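# Fold the napkin in half with two arms

## Task

Fold the napkin once so that one of its edges lies on top of the opposite edge, halving it, and leave it that way with neither gripper holding it and nothing of it off the table.

## Robot and tools

Robot: two six-joint arms, left_arm and right_arm, each ending in a parallel two-finger gripper carrying a wrist camera. Scene frame: origin at table-top height midway between the nominal bases, +z up, +x reaching out over the table, left_arm on the +y side. Measured bases: left_arm at (+0.040, +0.364, 0) m, right_arm at (-0.034, -0.310, 0) m, both nearly unrotated (yaw quats +1.000,0,0,-0.002 and +1.000,0,0,+0.016). A camera stand sits behind the arms.

Frames: every hand pose, Hand target, velocity and wrist-camera pose an arm reports is in that arm's own base frame. Offsets use that arm's base axes, and rotations pivot about the Hand target point. Gripper: fingers point along its +z, and the jaws move along its y. end_effector_position is the spot between the pads, roughly 1 cm short of the tips.

execute_actions(actions, cameras): actions is a list of actions; each action is a table of 1 to 15 rows, one row per 1/30 s step; a short table repeats its final row until step 15. Each row has 14 numbers, all in [-1, 1]: left_arm dx, dy, dz, rx, ry, rz, opening, then right_arm in the same order. The six pose numbers are an offset, not a pose: measured from that arm's Hand target as it was when the action began, and every row counts from that same start. Scale: 1.0 equals 0.6 m for dx/dy/dz and 180 degrees for the rotation vector rx/ry/rz. Opening is absolute: +1 fully open (0.093 m), -1 closed. To leave an arm still, give it six zeros plus the opening it already has (a 0 opening is a real command). Images come only with an empty action list or when cameras names them (["all"], a list of names, or []). An empty list also reports the scene number.

move(target, speed, blend, opening_speed, grip_force, blocking, cameras): target is one 14-number row like above, or a list of up to 15 such rows; every row is an offset from the Hand targets at the move's start, not from the previous row. The grippers follow straight lines, all finishing together, capped at 10 s total. speed: m/s, 0.002 to 2.9, default 0.25 (turning limited to twice that in rad/s); one value or one per target. blend: corner rounding in m for lists, 0 (default) means stop at each target. opening_speed: how fast openings change, per second on the -1..+1 scale, at least 0.2. grip_force: newtons per pad, 10 to 50, persists until changed; below 50 closing is slow (about 8 s from open at 20). blocking=false returns after about 0.5 s while the move continues. The result adds a move: line with the ending (done = resting within 10 mm and 2 degrees, off_target, moving, held, fault) and limits (paced = pose clipped, held = steps withheld). Paths ignore obstacles and the other arm; avoid paths passing near an arm's own base, as the elbow can whip round.

wait(seconds 0 to 3600) lets time pass; a running move goes on. stop() brakes a running move. zoom_image(camera, region) enlarges [x0, y0, x1, y1] pixels (at most 504 by 504) of the latest image from cam_left_wrist or cam_right_wrist. read_manual gives licence texts. finished_scene(scene) ends the scene irreversibly; call it only once the fold is complete and released.

Results: end_effector_position (m) and end_effector_quat_wxyz per arm, Hand target (the last commanded pose after clipping; the next offsets start there), Tool commands, grip_measured (+1 open, -1 closed), Joint positions (last entry is finger opening in m), Joint torques, and Joint velocities (may be omitted when all are just noise). Orientation commands are clipped to within 40 degrees of the measured one each step. Friction and gravity often leave the gripper short, low or tilted, especially at long reach; check after each move and send the remaining gap as a fresh offset.

Gripping: the pads meet near a reading of -0.94, and each millimetre of object width adds about 0.0208. The napkin is thin and soft, so a closed grip reads near or below -0.94 and the reading alone does not prove a hold; look with the cameras. Keep sending the closing value to hold; send something well above to release.

Cameras: cam_left_wrist 896x504 (fx 432.475, cx 446.449, cy 252.248) and cam_right_wrist 896x504 (fx 454.292, cx 446.56, cy 251.468), pinhole with radial distortion; their pose in their arm's base frame is updated in each result with pictures and may lag during motion.

Avoid: arms or grippers touching each other (a moderate knock can fail the scene), striking the table hard, fast pushes into contact, dropping or flinging the napkin, letting it leave the table. Long stretched holds heat motors: a MOTOR HOT line at 75 °C, at 90 °C the arm folds away and stays idle, at 100 °C it goes limp.

Each tool is called after "Call:" by a JSON object that holds its "method" and its "body", one argument or row to a line.

## Session

Call:
{"method": "execute_actions", "body": {
  "actions": [],
  "cameras": ["all"]
}}

Scene clock: 0.00 s.
left_arm: end_effector_position=(+0.3155, -0.1290, +0.0971) grip_measured=+1.000 end_effector_quat_wxyz=(+0.423, -0.120, +0.887, -0.143) | right_arm: end_effector_position=(+0.3438, +0.1254, +0.1030) grip_measured=+1.000 end_effector_quat_wxyz=(+0.457, +0.152, +0.857, +0.184)
Joint positions: left_arm=[-0.514 1.219 0.497 0.051 -0.256 -0.658 0.093] | right_arm=[0.441 1.306 0.478 0.276 0.2 0.68 0.093]
Joint velocities: within noise
Joint torques (N m): no reading
Heat: left arm: 30 °C; right arm: 30 °C.
Hand target: left_arm +0.3224, -0.1322, +0.1129; +0.443, -0.121, +0.875, -0.154 | right_arm +0.3485, +0.1271, +0.1150; +0.471, +0.151, +0.848, +0.191
Tool commands: left_gripper/opening=+1.0 right_gripper/opening=+1.0

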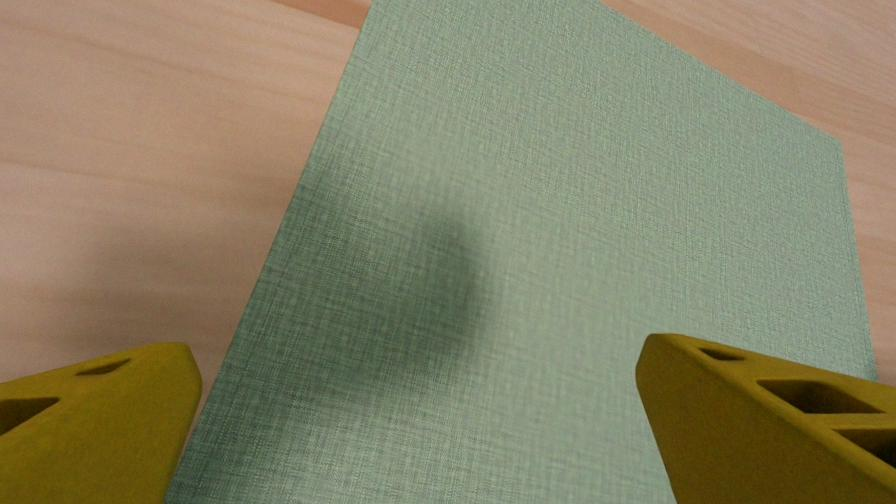

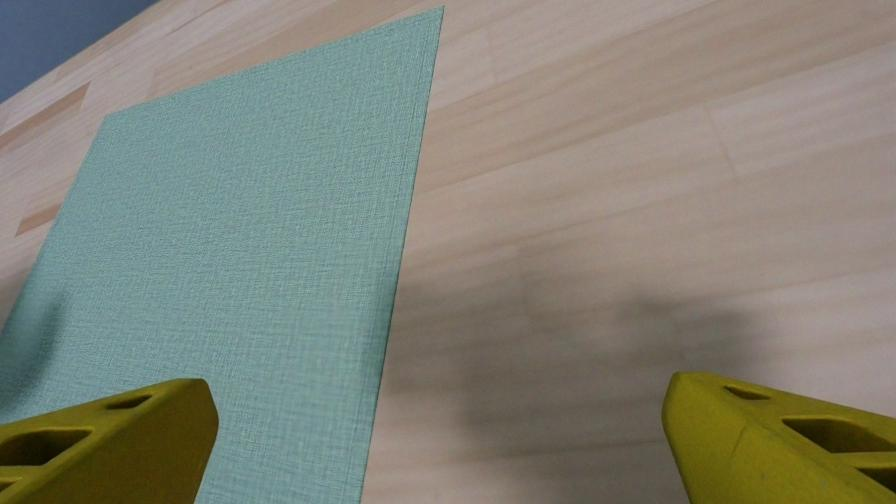

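Call:
{"method": "move", "body": {
  "target": [-0.0707, 0.0870, 0.2118, 0.1257, 0.2867, -0.1264, 1.0, -0.1642, 0.0882, 0.2083, -0.0940, 0.3265, 0.0412, 1.0],
  "speed": 0.4,
  "cameras": ["all"]
}}

Scene clock: 11.93 s.
left_arm: end_effector_position=(+0.2806, -0.0804, +0.2268) grip_measured=+1.000 end_effector_quat_wxyz=(+0.065, +0.072, +0.995, -0.014) | right_arm: end_effector_position=(+0.2545, +0.1811, +0.2285) grip_measured=+1.000 end_effector_quat_wxyz=(+0.064, +0.094, +0.992, +0.047)
Joint positions: left_arm=[-0.279 1.586 1.709 -1.561 0 -0.135 0.093] | right_arm=[0.626 1.642 1.771 -1.541 0.013 0.813 0.093]
Joint torques (N m): left_arm=[0.46 -7.25 7.88 0.5 0 0.14] | right_arm=[0.1 -8.13 7.76 0.37 -0.16 0.23]
Heat: left arm: 32 °C; right arm: 32 °C.
Hand target: left_arm +0.2800, -0.0800, +0.2399; -0.001, +0.079, +0.997, +0.000 | right_arm +0.2500, +0.1800, +0.2399; +0.000, +0.105, +0.995, +0.000
Off the commanded pose: left_arm 0.013 m, 8 deg | right_arm 0.012 m, 9 deg.
joint sent to its limit (left arm) — joint 4 (wrist pitch), lower limit. The joint targets are off in position and orientation.
joint sent to its limit (right arm) — joint 4 (wrist pitch), lower limit. The joint targets are off in position and orientation.
move: off_target (left_arm, right_arm)
cam_left_wrist: T_world_to_cam=[[-0.16415, -0.98584, 0.03427, -0.04219], [-0.89828, 0.16375, 0.40777, 0.20203], [-0.4076, 0.03615, -0.91244, 0.41213]] pos_world=[0.34254, -0.08957, 0.29511]
cam_right_wrist: T_world_to_cam=[[-0.17172, -0.982, -0.07864, 0.23408], [-0.92478, 0.13317, 0.35642, 0.16319], [-0.33953, 0.13393, -0.93101, 0.35847]] pos_world=[0.31283, 0.16013, 0.29398]

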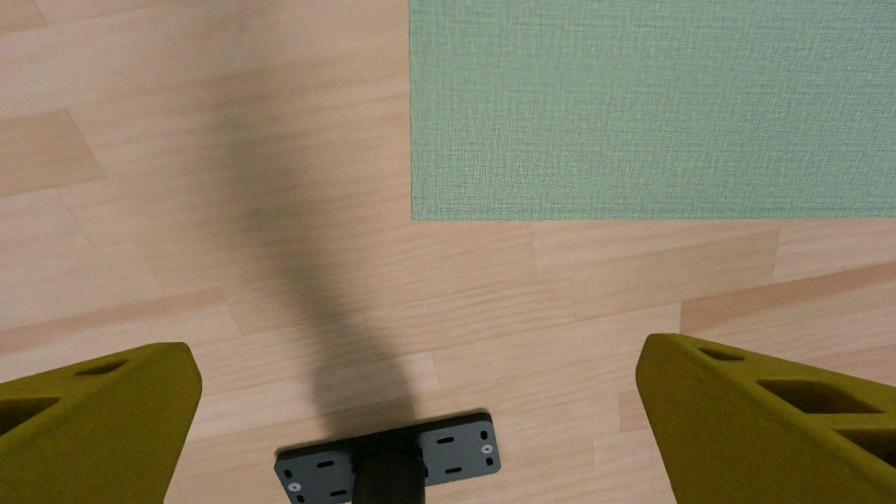

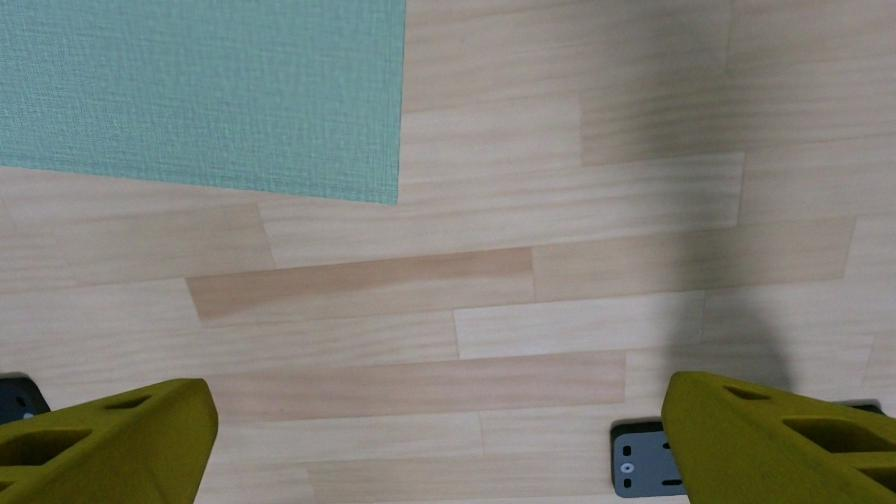

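Call:
{"method": "move", "body": {
  "target": [-0.0653, 0.0167, -0.1832, 0, 0, 0.4876, -0.3, -0.0002, 0.1012, -0.1832, 0, 0, 0.4931, -0.3],
  "speed": 0.4,
  "cameras": ["all"]
}}

Scene clock: 25.57 s.
left_arm: end_effector_position=(+0.2368, -0.0688, +0.1217) grip_measured=-0.298 end_effector_quat_wxyz=(-0.017, -0.628, +0.778, +0.025) | right_arm: end_effector_position=(+0.2450, +0.2369, +0.1312) grip_measured=-0.297 end_effector_quat_wxyz=(-0.012, -0.613, +0.790, +0.002)
Joint positions: left_arm=[-0.284 1.531 1.237 -1.337 -0.002 -1.641 0.031] | right_arm=[0.765 1.857 1.644 -1.382 -0.007 -0.554 0.031]
Joint torques (N m): left_arm=[0.27 -8.77 5.08 0.38 0.05 -0.08] | right_arm=[0.06 -8.36 5.59 0.53 0 -0.09]
Heat: left arm: 32 °C; right arm: 34 °C.
Hand target: left_arm +0.2408, -0.0700, +0.1300; -0.001, -0.634, +0.773, +0.000 | right_arm +0.2499, +0.2407, +0.1300; +0.000, -0.621, +0.784, +0.000
Off the commanded pose: left_arm 0.009 m, 4 deg | right_arm 0.006 m, 2 deg.
move: off_target (left_arm)
cam_left_wrist: T_world_to_cam=[[0.97271, -0.22829, -0.04135, -0.24217], [-0.17416, -0.83626, 0.51994, -0.05021], [-0.15328, -0.49855, -0.8532, 0.19376]] pos_world=[0.25652, -0.00067, 0.18141]
cam_right_wrist: T_world_to_cam=[[0.97145, -0.23714, 0.00702, -0.18813], [-0.21114, -0.85066, 0.48146, 0.22347], [-0.1082, -0.46919, -0.87644, 0.33633]] pos_world=[0.26633, 0.30329, 0.18851]

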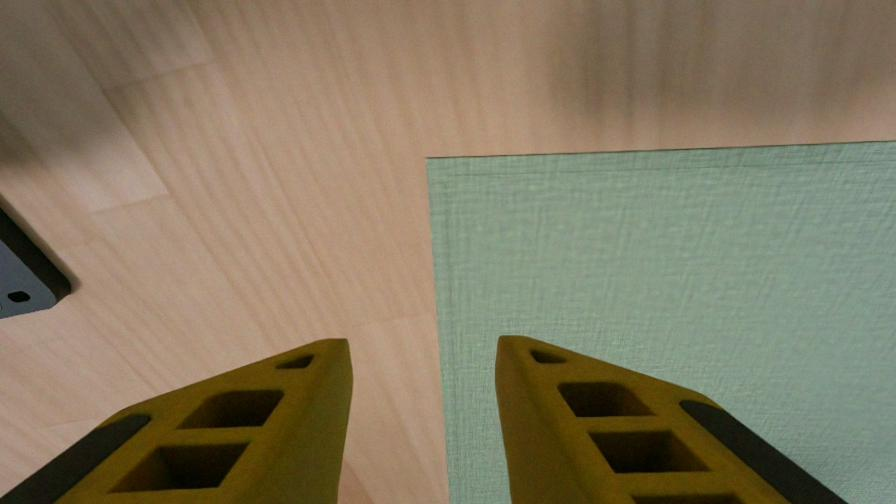

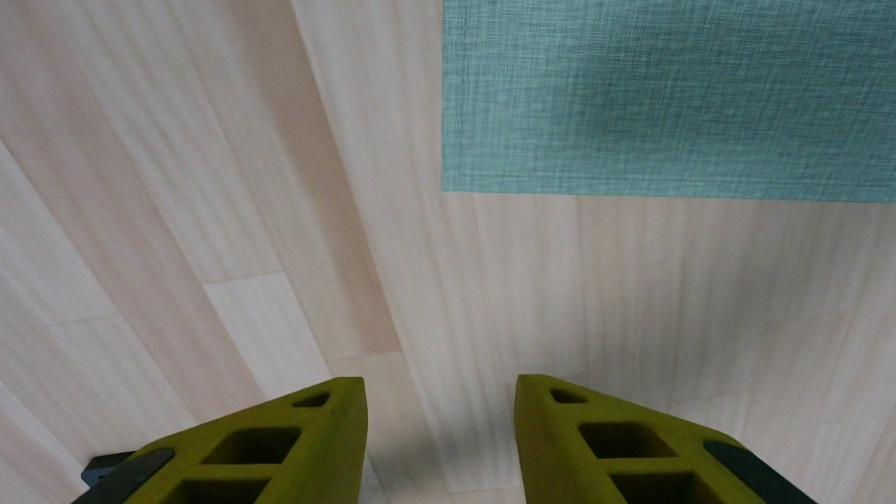

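Call:
{"method": "move", "body": {
  "target": [-0.0022, -0.0060, -0.1283, 0, -0.0185, 0, -0.4, 0.0083, 0.0133, -0.1433, 0, 0, 0, -0.4],
  "speed": 0.2,
  "cameras": ["all"]
}}

Scene clock: 31.63 s.
left_arm: end_effector_position=(+0.2324, -0.0737, +0.0475) grip_measured=-0.398 end_effector_quat_wxyz=(+0.002, -0.628, +0.778, -0.002) | right_arm: end_effector_position=(+0.2509, +0.2425, +0.0433) grip_measured=-0.397 end_effector_quat_wxyz=(-0.015, -0.612, +0.790, +0.002)
Joint positions: left_arm=[-0.308 1.517 0.924 -0.972 -0.002 -1.668 0.026] | right_arm=[0.765 1.94 1.401 -1.063 -0.007 -0.554 0.026]
Joint torques (N m): left_arm=[-0.49 -7.36 4.86 0.57 -0.16 -0.07] | right_arm=[0.34 -9.17 5.7 0.51 -0.01 -0.02]
Heat: left arm: 32 °C; right arm: 34 °C.
Hand target: left_arm +0.2395, -0.0736, +0.0530; +0.022, -0.634, +0.773, -0.019 | right_arm +0.2549, +0.2487, +0.0440; +0.000, -0.621, +0.784, +0.000
Off the commanded pose: left_arm 0.009 m, 3 deg | right_arm 0.007 m, 2 deg.
move: off_target (left_arm)
cam_left_wrist: T_world_to_cam=[[0.97362, -0.22687, 0.02456, -0.2453], [-0.20588, -0.82689, 0.52333, -0.00856], [-0.09842, -0.51458, -0.85178, 0.11332]] pos_world=[0.24822, -0.00442, 0.10703]
cam_right_wrist: T_world_to_cam=[[0.97146, -0.23716, 0.00381, -0.19181], [-0.20907, -0.84859, 0.48599, 0.27065], [-0.11203, -0.47292, -0.87395, 0.26432]] pos_world=[0.27253, 0.30918, 0.10021]

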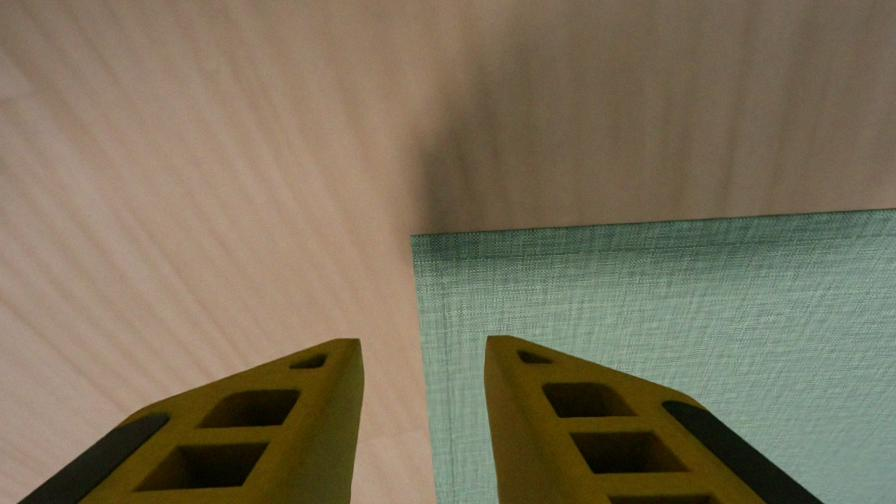

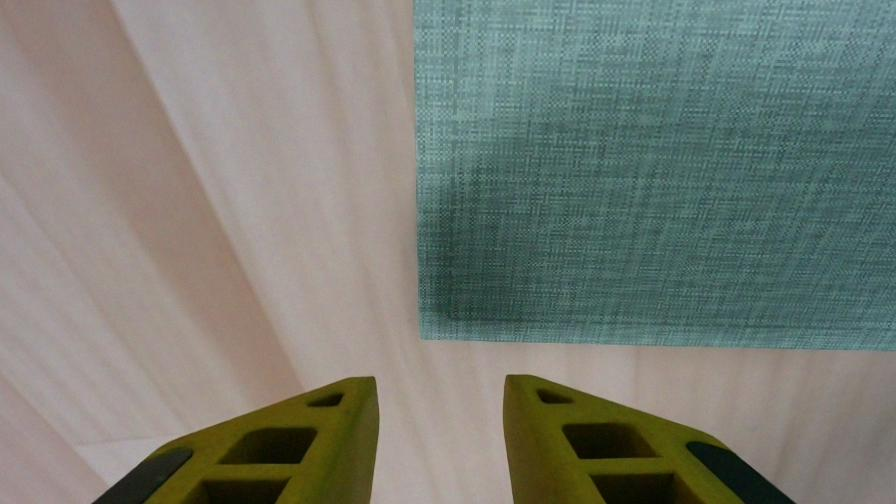

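Call:
{"method": "move", "body": {
  "target": [0.0007, 0.0033, -0.0483, 0, 0, 0, -0.4, -0.007, -0.0052, -0.0433, 0.005, -0.0083, 0, -0.4],
  "speed": 0.12,
  "cameras": ["all"]
}}

Scene clock: 35.60 s.
left_arm: end_effector_position=(+0.2327, -0.0738, +0.0253) grip_measured=-0.398 end_effector_quat_wxyz=(+0.010, -0.628, +0.778, -0.014) | right_arm: end_effector_position=(+0.2405, +0.2325, +0.0149) grip_measured=-0.397 end_effector_quat_wxyz=(-0.023, -0.614, +0.789, -0.002)
Joint positions: left_arm=[-0.308 1.528 0.838 -0.846 -0.002 -1.668 0.026] | right_arm=[0.768 1.94 1.28 -0.957 -0.001 -0.554 0.026]
Joint torques (N m): left_arm=[0.31 -4.08 5.04 0.66 -0.16 0.02] | right_arm=[0.35 -9.87 5.2 0.86 0 0.05]
Heat: left arm: 32 °C; right arm: 34 °C.
Hand target: left_arm +0.2399, -0.0716, +0.0241; +0.022, -0.634, +0.773, -0.019 | right_arm +0.2507, +0.2456, +0.0181; +0.015, -0.621, +0.784, -0.002
Off the commanded pose: left_arm 0.008 m, 2 deg | right_arm 0.017 m, 4 deg.
move: off_target (right_arm)
cam_left_wrist: T_world_to_cam=[[0.97251, -0.22661, 0.0536, -0.24561], [-0.22051, -0.8222, 0.52475, 0.00668], [-0.07485, -0.52215, -0.84957, 0.08825]] pos_world=[0.24694, -0.00409, 0.08463]
cam_right_wrist: T_world_to_cam=[[0.97226, -0.23389, 0.00073, -0.18482], [-0.20289, -0.84183, 0.50016, 0.2705], [-0.11637, -0.48643, -0.86593, 0.23763]] pos_world=[0.26223, 0.30008, 0.07062]

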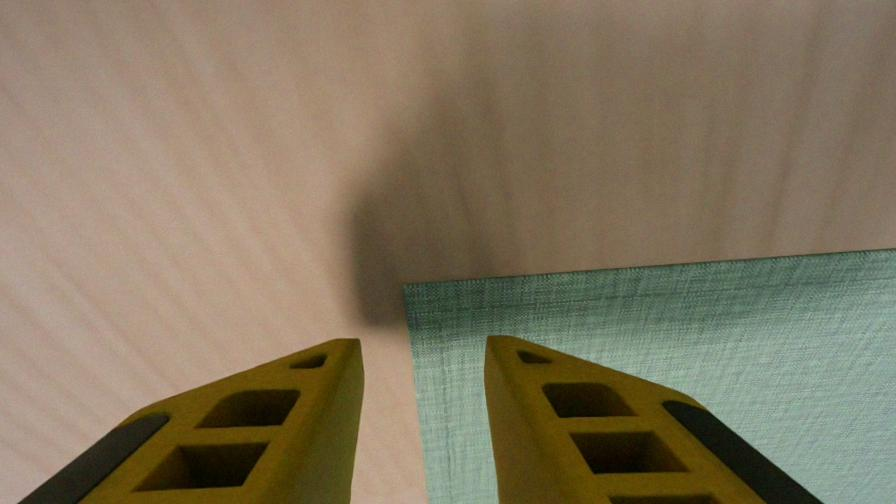

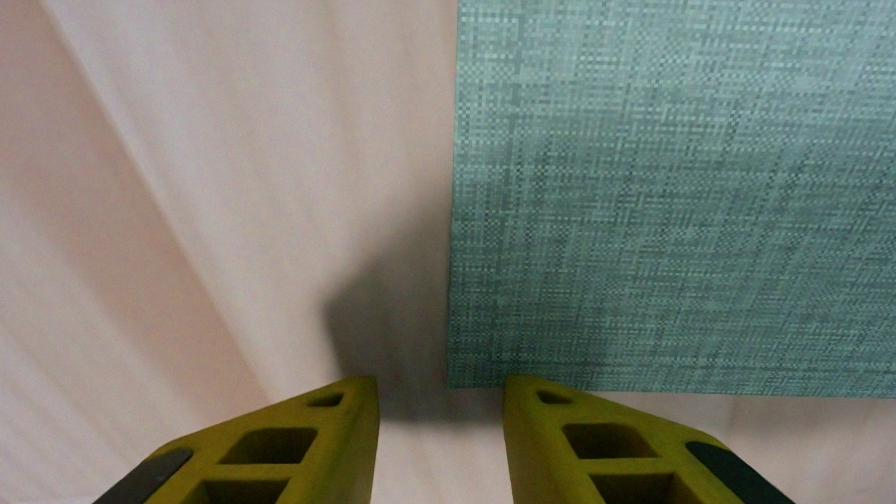

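Call:
{"method": "move", "body": {
  "target": [0, 0, -0.0167, 0, 0, 0, -0.4, 0.0097, 0.008, -0.0033, 0, 0, 0, -0.4],
  "speed": 0.1,
  "cameras": ["all"]
}}

Scene clock: 37.83 s.
left_arm: end_effector_position=(+0.2331, -0.0739, +0.0152) grip_measured=-0.398 end_effector_quat_wxyz=(+0.010, -0.628, +0.778, -0.014) | right_arm: end_effector_position=(+0.2405, +0.2325, +0.0149) grip_measured=-0.397 end_effector_quat_wxyz=(-0.023, -0.614, +0.789, -0.002)
Joint positions: left_arm=[-0.308 1.549 0.813 -0.8 -0.002 -1.668 0.026] | right_arm=[0.768 1.94 1.28 -0.957 -0.001 -0.554 0.026]
Joint torques (N m): left_arm=[0.29 -4.26 4.94 0.66 -0.16 0.02] | right_arm=[0.18 -7.49 7.95 0.83 0 0.03]
Heat: left arm: 32 °C; right arm: 34 °C.
Hand target: left_arm +0.2399, -0.0716, +0.0140; +0.022, -0.634, +0.773, -0.019 | right_arm +0.2565, +0.2504, +0.0161; +0.015, -0.621, +0.784, -0.002
Off the commanded pose: left_arm 0.007 m, 2 deg | right_arm 0.024 m, 4 deg.
move: off_target (right_arm)
cam_left_wrist: T_world_to_cam=[[0.97251, -0.22661, 0.0536, -0.24539], [-0.22051, -0.8222, 0.52475, 0.01196], [-0.07485, -0.52215, -0.84957, 0.07964]] pos_world=[0.24724, -0.00419, 0.07453]
cam_right_wrist: T_world_to_cam=[[0.97226, -0.23389, 0.00073, -0.18482], [-0.20289, -0.84183, 0.50016, 0.2705], [-0.11637, -0.48643, -0.86593, 0.23763]] pos_world=[0.26223, 0.30008, 0.07062]

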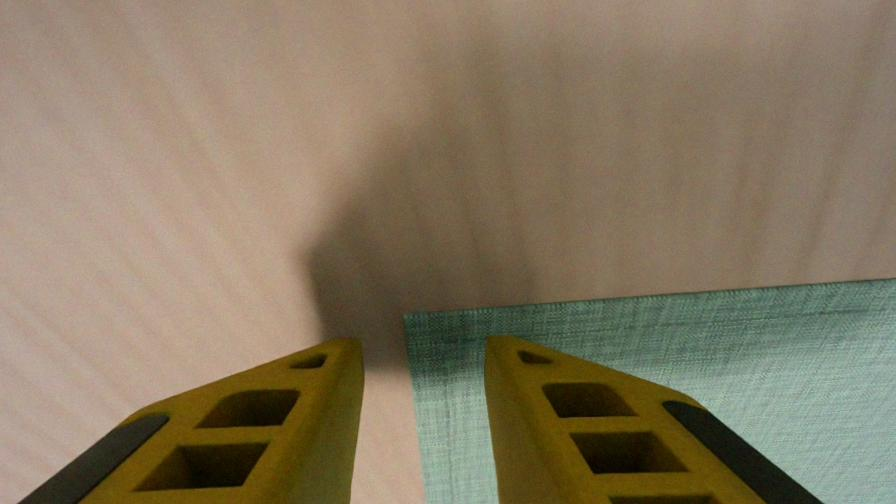

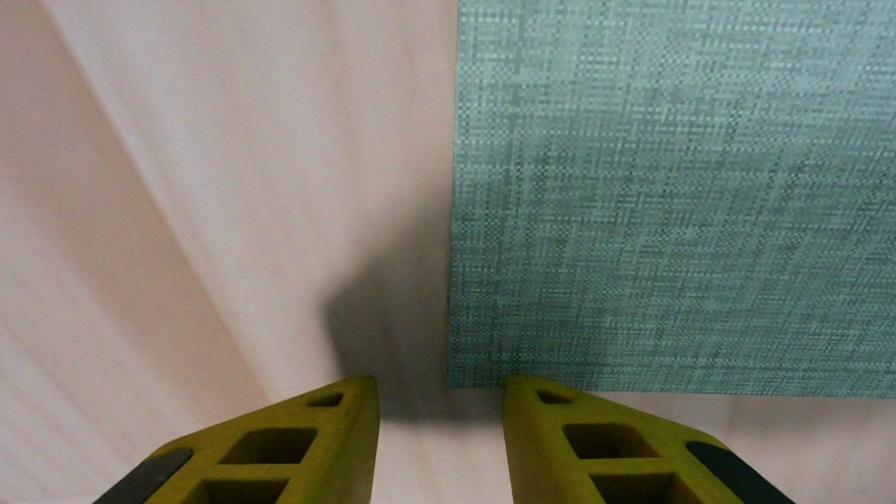

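Call:
{"method": "zoom_image", "body": {
  "camera": "cam_right_wrist",
  "region": [300, 220, 600, 460]
}}

Call:
{"method": "zoom_image", "body": {
  "camera": "cam_left_wrist",
  "region": [280, 220, 580, 460]
}}

Scaled by 1.680 from the camera's image (finer frame: 1280x720).

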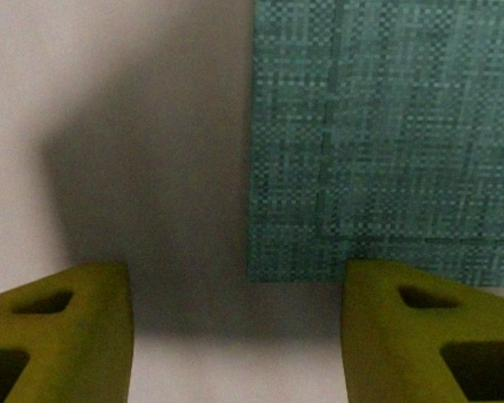

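Scaled by 1.680 from the camera's image (finer frame: 1280x720).

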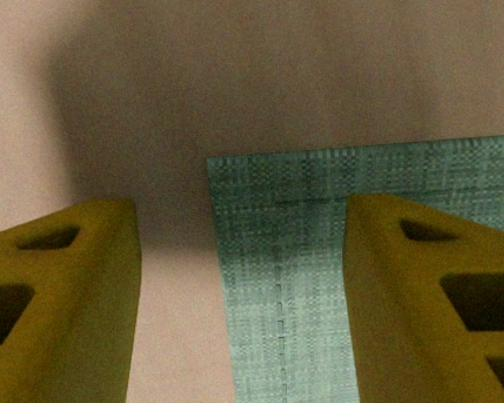

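Call:
{"method": "move", "body": {
  "target": [0, 0, 0, 0, 0, 0, -0.4, -0.0103, -0.0118, 0.0267, 0, 0, 0, -0.4],
  "speed": 0.1,
  "cameras": ["cam_right_wrist"]
}}

Scene clock: 39.33 s.
left_arm: end_effector_position=(+0.2331, -0.0739, +0.0152) grip_measured=-0.398 end_effector_quat_wxyz=(+0.010, -0.628, +0.778, -0.014) | right_arm: end_effector_position=(+0.2406, +0.2326, +0.0153) grip_measured=-0.397 end_effector_quat_wxyz=(-0.022, -0.614, +0.789, -0.002)
Joint positions: left_arm=[-0.308 1.549 0.813 -0.8 -0.002 -1.668 0.026] | right_arm=[0.768 1.938 1.28 -0.957 -0.001 -0.554 0.026]
Joint torques (N m): left_arm=[0.29 -4.26 4.94 0.66 -0.16 0.02] | right_arm=[-0.03 -12.19 7.13 0.35 0 0]
Heat: left arm: 32 °C; right arm: 34 °C.
Hand target: left_arm +0.2399, -0.0716, +0.0140; +0.022, -0.634, +0.773, -0.019 | right_arm +0.2503, +0.2433, +0.0321; +0.015, -0.621, +0.784, -0.002
Off the commanded pose: left_arm 0.007 m, 2 deg | right_arm 0.022 m, 4 deg.
move: off_target (right_arm)
cam_right_wrist: T_world_to_cam=[[0.97228, -0.23383, 0.00157, -0.18491], [-0.20339, -0.84238, 0.49903, 0.27063], [-0.11536, -0.48551, -0.86659, 0.23757]] pos_world=[0.26223, 0.30008, 0.07112]

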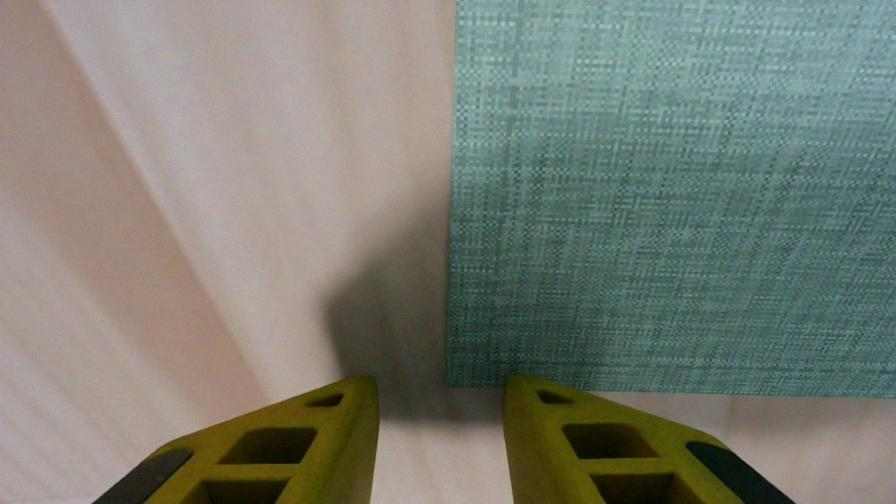

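Call:
{"method": "move", "body": {
  "target": [0, 0, 0, 0, 0, 0, -0.4, 0.0, 0.0, 0.045, 0, 0, 0, -0.4],
  "speed": 0.1,
  "cameras": []
}}

Scene clock: 41.00 s.
left_arm: end_effector_position=(+0.2331, -0.0739, +0.0152) grip_measured=-0.398 end_effector_quat_wxyz=(+0.010, -0.628, +0.778, -0.014) | right_arm: end_effector_position=(+0.2465, +0.2382, +0.0418) grip_measured=-0.397 end_effector_quat_wxyz=(-0.006, -0.614, +0.789, +0.000)
Joint positions: left_arm=[-0.308 1.549 0.813 -0.8 -0.002 -1.668 0.026] | right_arm=[0.768 1.903 1.345 -1.024 -0.001 -0.554 0.026]
Joint torques (N m): left_arm=[0.29 -4.26 4.94 0.66 -0.16 0.02] | right_arm=[-0.05 -11.6 7.92 0.06 0 0]
Heat: left arm: 32 °C; right arm: 34 °C.
Hand target: left_arm +0.2399, -0.0716, +0.0140; +0.022, -0.634, +0.773, -0.019 | right_arm +0.2503, +0.2433, +0.0591; +0.015, -0.621, +0.784, -0.002
Off the commanded pose: left_arm 0.007 m, 2 deg | right_arm 0.018 m, 3 deg.
move: off_target (right_arm)

Call:
{"method": "move", "body": {
  "target": [0, 0, 0, 0, 0, 0, -0.4, 0.009, 0.007, -0.0758, 0.0077, -0.008, 0, -0.4],
  "speed": 0.1,
  "cameras": ["cam_right_wrist"]
}}

Scene clock: 44.13 s.
left_arm: end_effector_position=(+0.2331, -0.0739, +0.0152) grip_measured=-0.398 end_effector_quat_wxyz=(+0.010, -0.628, +0.778, -0.014) | right_arm: end_effector_position=(+0.2466, +0.2388, +0.0147) grip_measured=-0.397 end_effector_quat_wxyz=(+0.007, -0.614, +0.789, +0.000)
Joint positions: left_arm=[-0.308 1.549 0.813 -0.8 -0.002 -1.668 0.026] | right_arm=[0.77 1.92 1.253 -0.889 0.001 -0.554 0.026]
Joint torques (N m): left_arm=[0.29 -4.26 4.94 0.66 -0.16 0.02] | right_arm=[-0.24 -8.34 5.26 0.9 -0.01 -0.02]
Heat: left arm: 32 °C; right arm: 35 °C.
Hand target: left_arm +0.2399, -0.0716, +0.0140; +0.022, -0.634, +0.773, -0.019 | right_arm +0.2557, +0.2475, +0.0136; +0.033, -0.620, +0.784, +0.000
Off the commanded pose: left_arm 0.007 m, 2 deg | right_arm 0.013 m, 3 deg.
move: off_target (right_arm)
cam_right_wrist: T_world_to_cam=[[0.97186, -0.2331, 0.03409, -0.18991], [-0.22264, -0.86153, 0.45628, 0.28738], [-0.07699, -0.45103, -0.88918, 0.22346]] pos_world=[0.26576, 0.30411, 0.07404]

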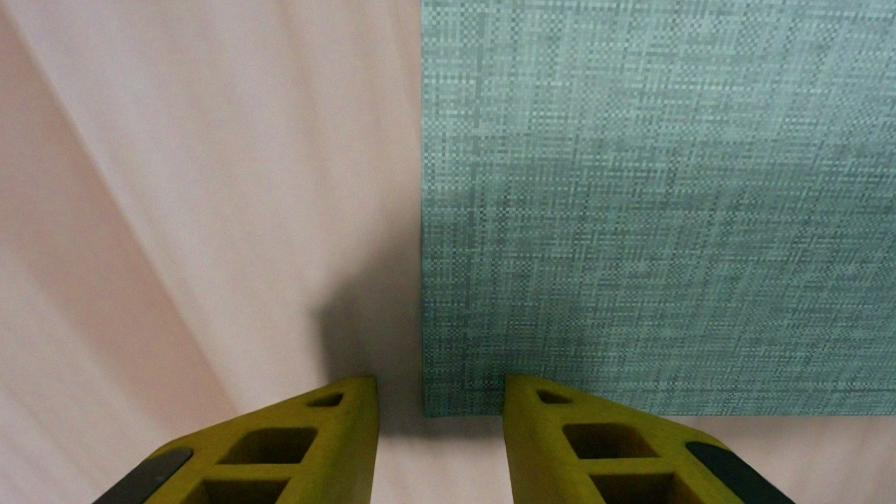

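Call:
{"method": "move", "body": {
  "target": [0, 0, -0.0167, 0, 0, 0, -0.4, 0.0017, 0.0017, -0.0167, 0, 0, 0, -0.4],
  "speed": 0.05,
  "cameras": ["all"]
}}

Scene clock: 45.67 s.
left_arm: end_effector_position=(+0.2331, -0.0739, +0.0102) grip_measured=-0.399 end_effector_quat_wxyz=(+0.010, -0.629, +0.777, -0.014) | right_arm: end_effector_position=(+0.2472, +0.2390, +0.0144) grip_measured=-0.397 end_effector_quat_wxyz=(+0.009, -0.615, +0.788, -0.002)
Joint positions: left_arm=[-0.308 1.56 0.801 -0.777 -0.002 -1.669 0.026] | right_arm=[0.771 1.92 1.251 -0.885 0.006 -0.554 0.026]
Joint torques (N m): left_arm=[0.29 -3.4 3.92 0.91 -0.16 0.01] | right_arm=[-0.24 -6.58 4.14 1.22 -0.04 -0.02]
Heat: left arm: 31 °C; right arm: 35 °C.
Hand target: left_arm +0.2399, -0.0716, +0.0040; +0.022, -0.634, +0.773, -0.019 | right_arm +0.2567, +0.2485, +0.0036; +0.033, -0.620, +0.784, +0.000
Off the commanded pose: left_arm 0.009 m, 2 deg | right_arm 0.017 m, 3 deg.
move: off_target (right_arm)
cam_left_wrist: T_world_to_cam=[[0.97286, -0.22511, 0.05356, -0.24509], [-0.21921, -0.82252, 0.52479, 0.0143], [-0.07408, -0.52229, -0.84954, 0.0751]] pos_world=[0.24713, -0.00419, 0.06943]
cam_right_wrist: T_world_to_cam=[[0.97199, -0.23164, 0.03968, -0.19083], [-0.22389, -0.86132, 0.45608, 0.28808], [-0.07147, -0.45219, -0.88906, 0.22223]] pos_world=[0.26586, 0.30441, 0.07376]

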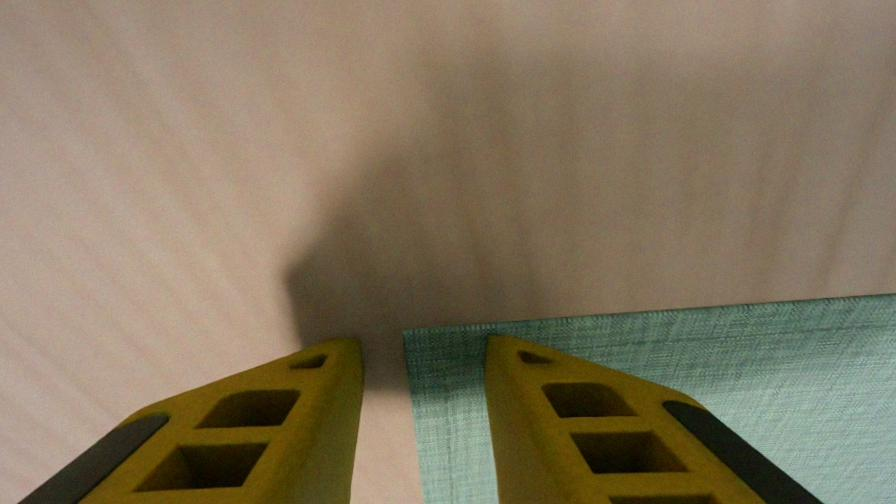

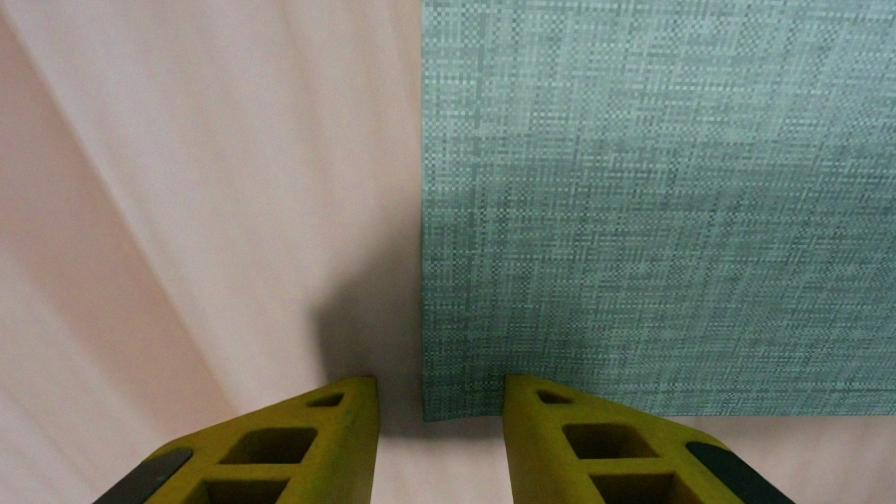

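Call:
{"method": "move", "body": {
  "target": [0, 0, 0, 0, 0, 0, -1.0, 0, 0, 0, 0, 0, 0, -1.0],
  "opening_speed": 0.4,
  "cameras": ["all"]
}}

Scene clock: 48.07 s.
left_arm: end_effector_position=(+0.2333, -0.0740, +0.0098) grip_measured=-0.990 end_effector_quat_wxyz=(+0.011, -0.629, +0.777, -0.015) | right_arm: end_effector_position=(+0.2548, +0.2395, +0.0143) grip_measured=-0.983 end_effector_quat_wxyz=(+0.022, -0.613, +0.789, -0.012)
Joint positions: left_arm=[-0.308 1.56 0.799 -0.774 -0.002 -1.669 0] | right_arm=[0.768 1.92 1.25 -0.859 0.029 -0.554 0]
Joint torques (N m): left_arm=[0.31 -3.38 3.9 0.88 -0.16 0.02] | right_arm=[-0.24 -6.58 4.14 1 -0.25 -0.02]
Heat: left arm: 31 °C; right arm: 35 °C.
Hand target: left_arm +0.2399, -0.0716, +0.0040; +0.022, -0.634, +0.773, -0.019 | right_arm +0.2567, +0.2485, +0.0036; +0.033, -0.620, +0.784, +0.000
Off the commanded pose: left_arm 0.009 m, 2 deg | right_arm 0.014 m, 2 deg.
move: done
cam_left_wrist: T_world_to_cam=[[0.97279, -0.22505, 0.05516, -0.24526], [-0.21999, -0.82228, 0.52485, 0.01466], [-0.07276, -0.5227, -0.84941, 0.07452]] pos_world=[0.24723, -0.00418, 0.06913]
cam_right_wrist: T_world_to_cam=[[0.96924, -0.23529, 0.07216, -0.19696], [-0.24228, -0.86069, 0.44778, 0.29492], [-0.04325, -0.45149, -0.89123, 0.21552]] pos_world=[0.27167, 0.3048, 0.07423]

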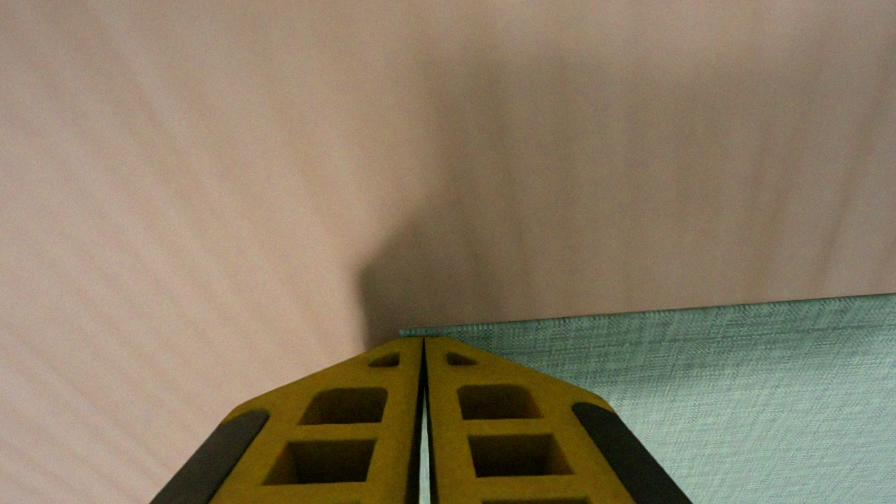

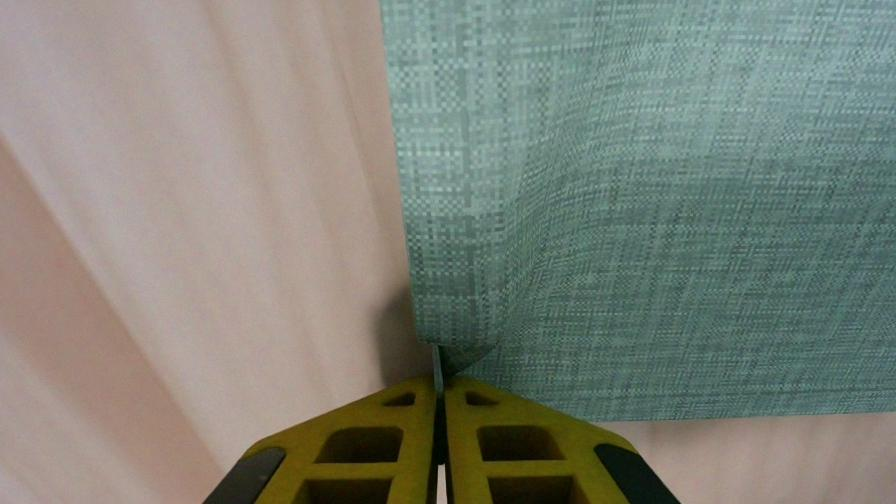

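Call:
{"method": "zoom_image", "body": {
  "camera": "cam_left_wrist",
  "region": [320, 240, 580, 460]
}}

Call:
{"method": "zoom_image", "body": {
  "camera": "cam_right_wrist",
  "region": [340, 240, 600, 460]
}}

Scaled by 1.938 from the camera's image (finer frame: 1280x720).

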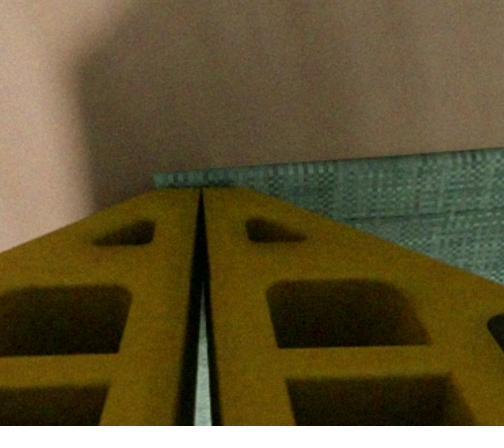

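Scaled by 1.938 from the camera's image (finer frame: 1280x720).

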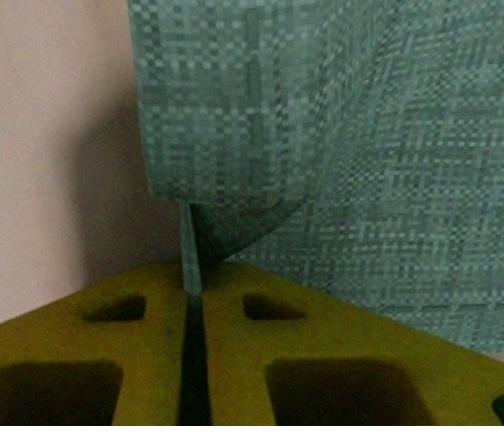

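Call:
{"method": "move", "body": {
  "target": [
    [0, 0, 0.01, 0, 0, 0, -0.4, 0, 0, 0, 0, 0, 0, -1.0],
    [0, 0, -0.02, 0, 0, 0, -0.4, 0, 0, 0, 0, 0, 0, -1.0]
  ],
  "speed": 0.05,
  "cameras": ["cam_left_wrist"]
}}

Scene clock: 50.37 s.
left_arm: end_effector_position=(+0.2415, -0.0762, +0.0103) grip_measured=-0.401 end_effector_quat_wxyz=(+0.021, -0.629, +0.776, -0.030) | right_arm: end_effector_position=(+0.2548, +0.2395, +0.0143) grip_measured=-0.983 end_effector_quat_wxyz=(+0.022, -0.613, +0.789, -0.012)
Joint positions: left_arm=[-0.307 1.558 0.798 -0.737 -0.002 -1.669 0.026] | right_arm=[0.768 1.92 1.25 -0.859 0.029 -0.554 0]
Joint torques (N m): left_arm=[0.25 -1.42 1.76 1.12 -0.16 0.02] | right_arm=[-0.25 -6.57 4.12 1 -0.25 -0.03]
Heat: left arm: 31 °C; right arm: 35 °C.
Hand target: left_arm +0.2399, -0.0716, -0.0080; +0.022, -0.634, +0.773, -0.019 | right_arm +0.2567, +0.2485, +0.0036; +0.033, -0.620, +0.784, +0.000
Off the commanded pose: left_arm 0.019 m, 1 deg | right_arm 0.014 m, 2 deg.
move: off_target (left_arm)
cam_left_wrist: T_world_to_cam=[[0.97056, -0.22274, 0.09164, -0.25349], [-0.23711, -0.81679, 0.52596, 0.01891], [-0.0423, -0.53221, -0.84556, 0.06627]] pos_world=[0.25332, -0.00575, 0.06933]

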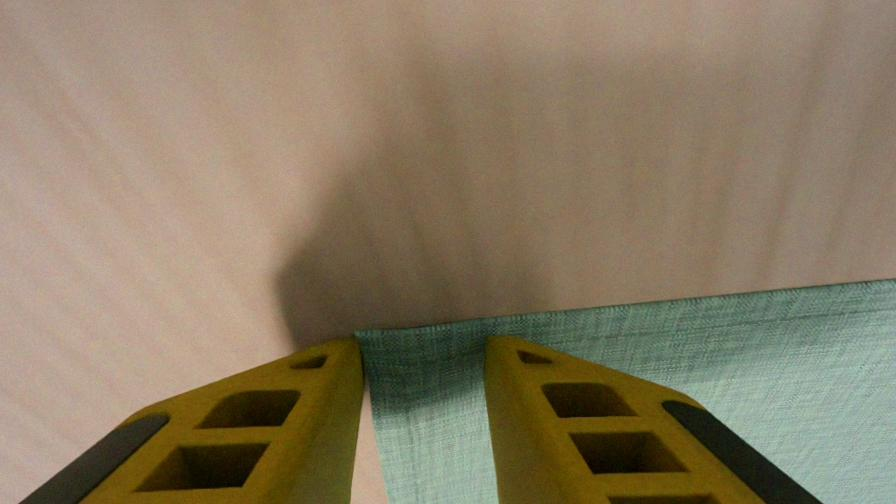

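Call:
{"method": "move", "body": {
  "target": [0, 0, 0.055, 0, 0.0278, 0, -0.4, 0, 0, 0, 0, 0, 0, -1.0],
  "speed": 0.08,
  "cameras": ["cam_left_wrist"]
}}

Scene clock: 52.90 s.
left_arm: end_effector_position=(+0.2326, -0.0681, +0.0203) grip_measured=-0.401 end_effector_quat_wxyz=(-0.011, -0.640, +0.768, +0.016) | right_arm: end_effector_position=(+0.2548, +0.2395, +0.0143) grip_measured=-0.983 end_effector_quat_wxyz=(+0.022, -0.613, +0.789, -0.012)
Joint positions: left_arm=[-0.284 1.598 0.885 -0.897 0.001 -1.672 0.026] | right_arm=[0.768 1.92 1.25 -0.859 0.029 -0.554 0]
Joint torques (N m): left_arm=[0.55 -4.23 7.62 0.04 0.09 0.14] | right_arm=[-0.24 -6.57 4.14 1 -0.25 -0.03]
Heat: left arm: 31 °C; right arm: 35 °C.
Hand target: left_arm +0.2399, -0.0716, +0.0250; -0.012, -0.634, +0.773, +0.009 | right_arm +0.2567, +0.2485, +0.0036; +0.033, -0.620, +0.784, +0.000
Off the commanded pose: left_arm 0.009 m, 1 deg | right_arm 0.014 m, 2 deg.
move: done
cam_left_wrist: T_world_to_cam=[[0.97991, -0.19845, -0.02006, -0.24215], [-0.1589, -0.83749, 0.52284, -0.00134], [-0.12055, -0.50915, -0.85219, 0.09853]] pos_world=[0.24895, 0.00099, 0.07981]

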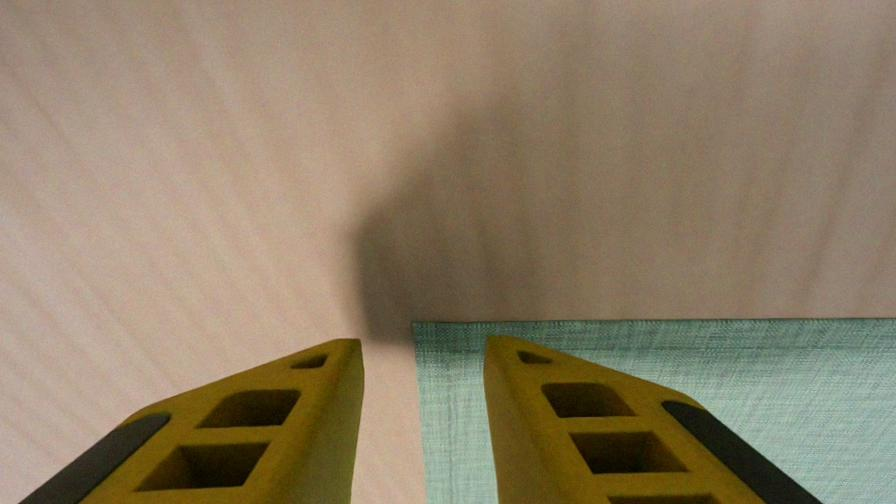

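Call:
{"method": "move", "body": {
  "target": [
    [-0.0027, -0.0175, -0.015, 0, 0, 0, -0.4, 0, 0, 0, 0, 0, 0, -1.0],
    [-0.0027, -0.0175, -0.0383, 0, 0, 0, -0.4, 0, 0, 0, 0, 0, 0, -1.0]
  ],
  "speed": 0.06,
  "cameras": ["cam_left_wrist"]
}}

Scene clock: 55.00 s.
left_arm: end_effector_position=(+0.2315, -0.0787, +0.0108) grip_measured=-0.401 end_effector_quat_wxyz=(-0.017, -0.628, +0.777, +0.021) | right_arm: end_effector_position=(+0.2548, +0.2395, +0.0143) grip_measured=-0.983 end_effector_quat_wxyz=(+0.022, -0.613, +0.789, -0.012)
Joint positions: left_arm=[-0.324 1.638 0.884 -0.869 0.006 -1.683 0.026] | right_arm=[0.768 1.92 1.25 -0.859 0.029 -0.554 0]
Joint torques (N m): left_arm=[-0.35 -3.54 3.52 0.83 0.07 -0.08] | right_arm=[-0.24 -6.58 4.14 1 -0.25 -0.02]
Heat: left arm: 32 °C; right arm: 35 °C.
Hand target: left_arm +0.2383, -0.0821, +0.0020; -0.012, -0.634, +0.773, +0.009 | right_arm +0.2567, +0.2485, +0.0036; +0.033, -0.620, +0.784, +0.000
Off the commanded pose: left_arm 0.012 m, 2 deg | right_arm 0.014 m, 2 deg.
move: off_target (left_arm)
cam_left_wrist: T_world_to_cam=[[0.97337, -0.22668, -0.03418, -0.24402], [-0.1755, -0.83277, 0.52506, -0.00124], [-0.14748, -0.50508, -0.85038, 0.09147]] pos_world=[0.2508, -0.01015, 0.0701]

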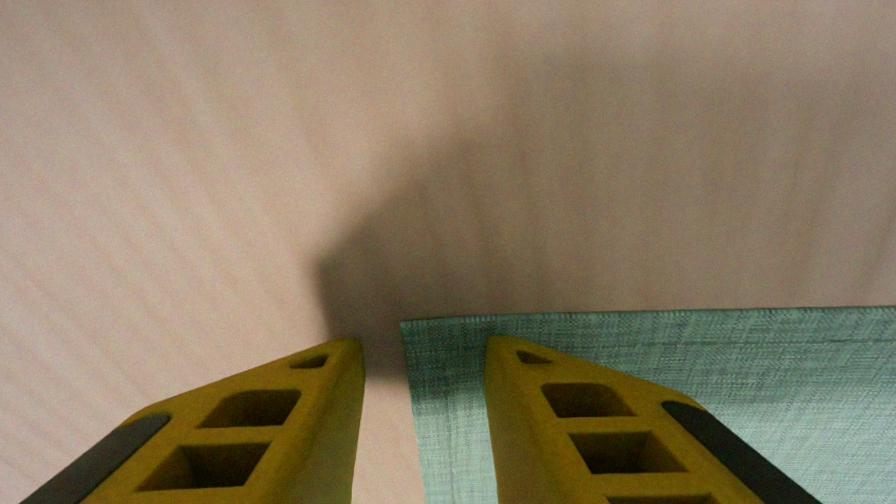

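Call:
{"method": "move", "body": {
  "target": [0, 0, 0, 0, 0, 0, -1.0, 0, 0, 0, 0, 0, 0, -1.0],
  "opening_speed": 0.4,
  "cameras": ["all"]
}}

Call:
{"method": "zoom_image", "body": {
  "camera": "cam_left_wrist",
  "region": [320, 240, 580, 460]
}}

Scene clock: 57.23 s.
left_arm: end_effector_position=(+0.2395, -0.0806, +0.0105) grip_measured=-0.989 end_effector_quat_wxyz=(-0.008, -0.630, +0.776, +0.006) | right_arm: end_effector_position=(+0.2548, +0.2395, +0.0143) grip_measured=-0.983 end_effector_quat_wxyz=(+0.022, -0.613, +0.789, -0.012)
Joint positions: left_arm=[-0.321 1.638 0.884 -0.836 0.006 -1.684 0] | right_arm=[0.768 1.92 1.25 -0.859 0.029 -0.554 0]
Joint torques (N m): left_arm=[-0.35 -3.54 3.63 0.52 0.07 -0.07] | right_arm=[-0.24 -6.57 4.14 1 -0.25 -0.03]
Heat: left arm: 31 °C; right arm: 35 °C.
Hand target: left_arm +0.2383, -0.0821, +0.0020; -0.012, -0.634, +0.773, +0.009 | right_arm +0.2567, +0.2485, +0.0036; +0.033, -0.620, +0.784, +0.000
Off the commanded pose: left_arm 0.009 m, 1 deg | right_arm 0.014 m, 2 deg.
move: done
cam_left_wrist: T_world_to_cam=[[0.97495, -0.22242, -0.00058, -0.25263], [-0.18858, -0.828, 0.52807, 0.00227], [-0.11793, -0.51473, -0.8492, 0.08354]] pos_world=[0.25658, -0.01131, 0.0696]
cam_right_wrist: T_world_to_cam=[[0.96924, -0.23529, 0.07216, -0.19696], [-0.24228, -0.86069, 0.44778, 0.29492], [-0.04325, -0.45149, -0.89123, 0.21552]] pos_world=[0.27167, 0.3048, 0.07423]

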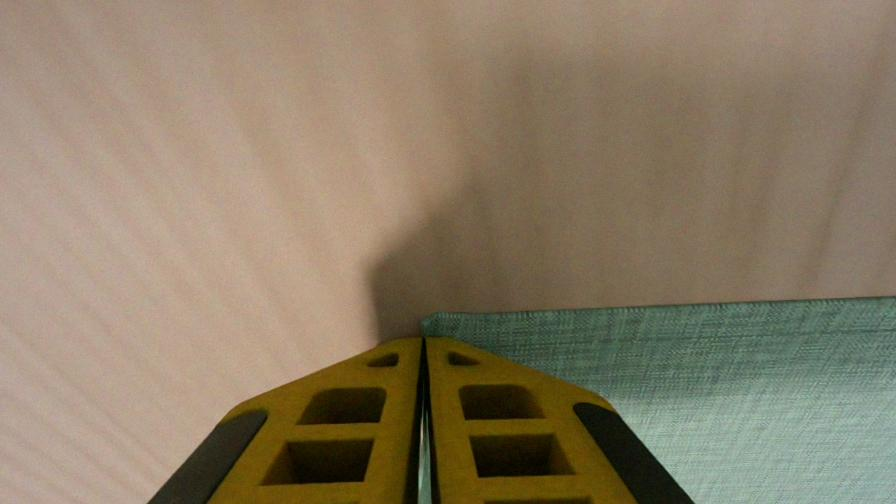

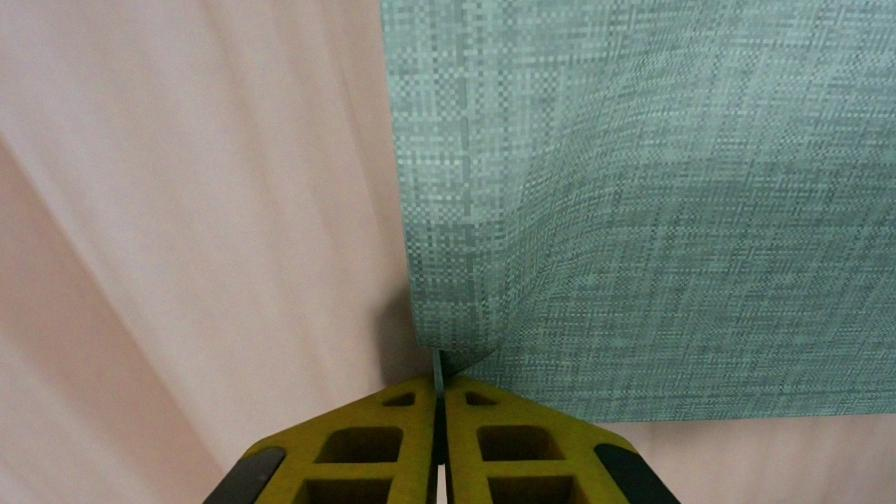

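Scaled by 1.938 from the camera's image (finer frame: 1280x720).

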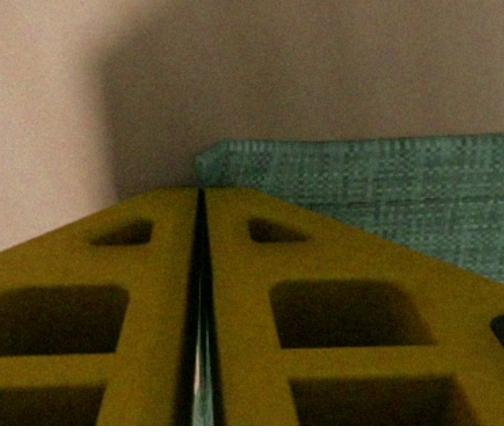

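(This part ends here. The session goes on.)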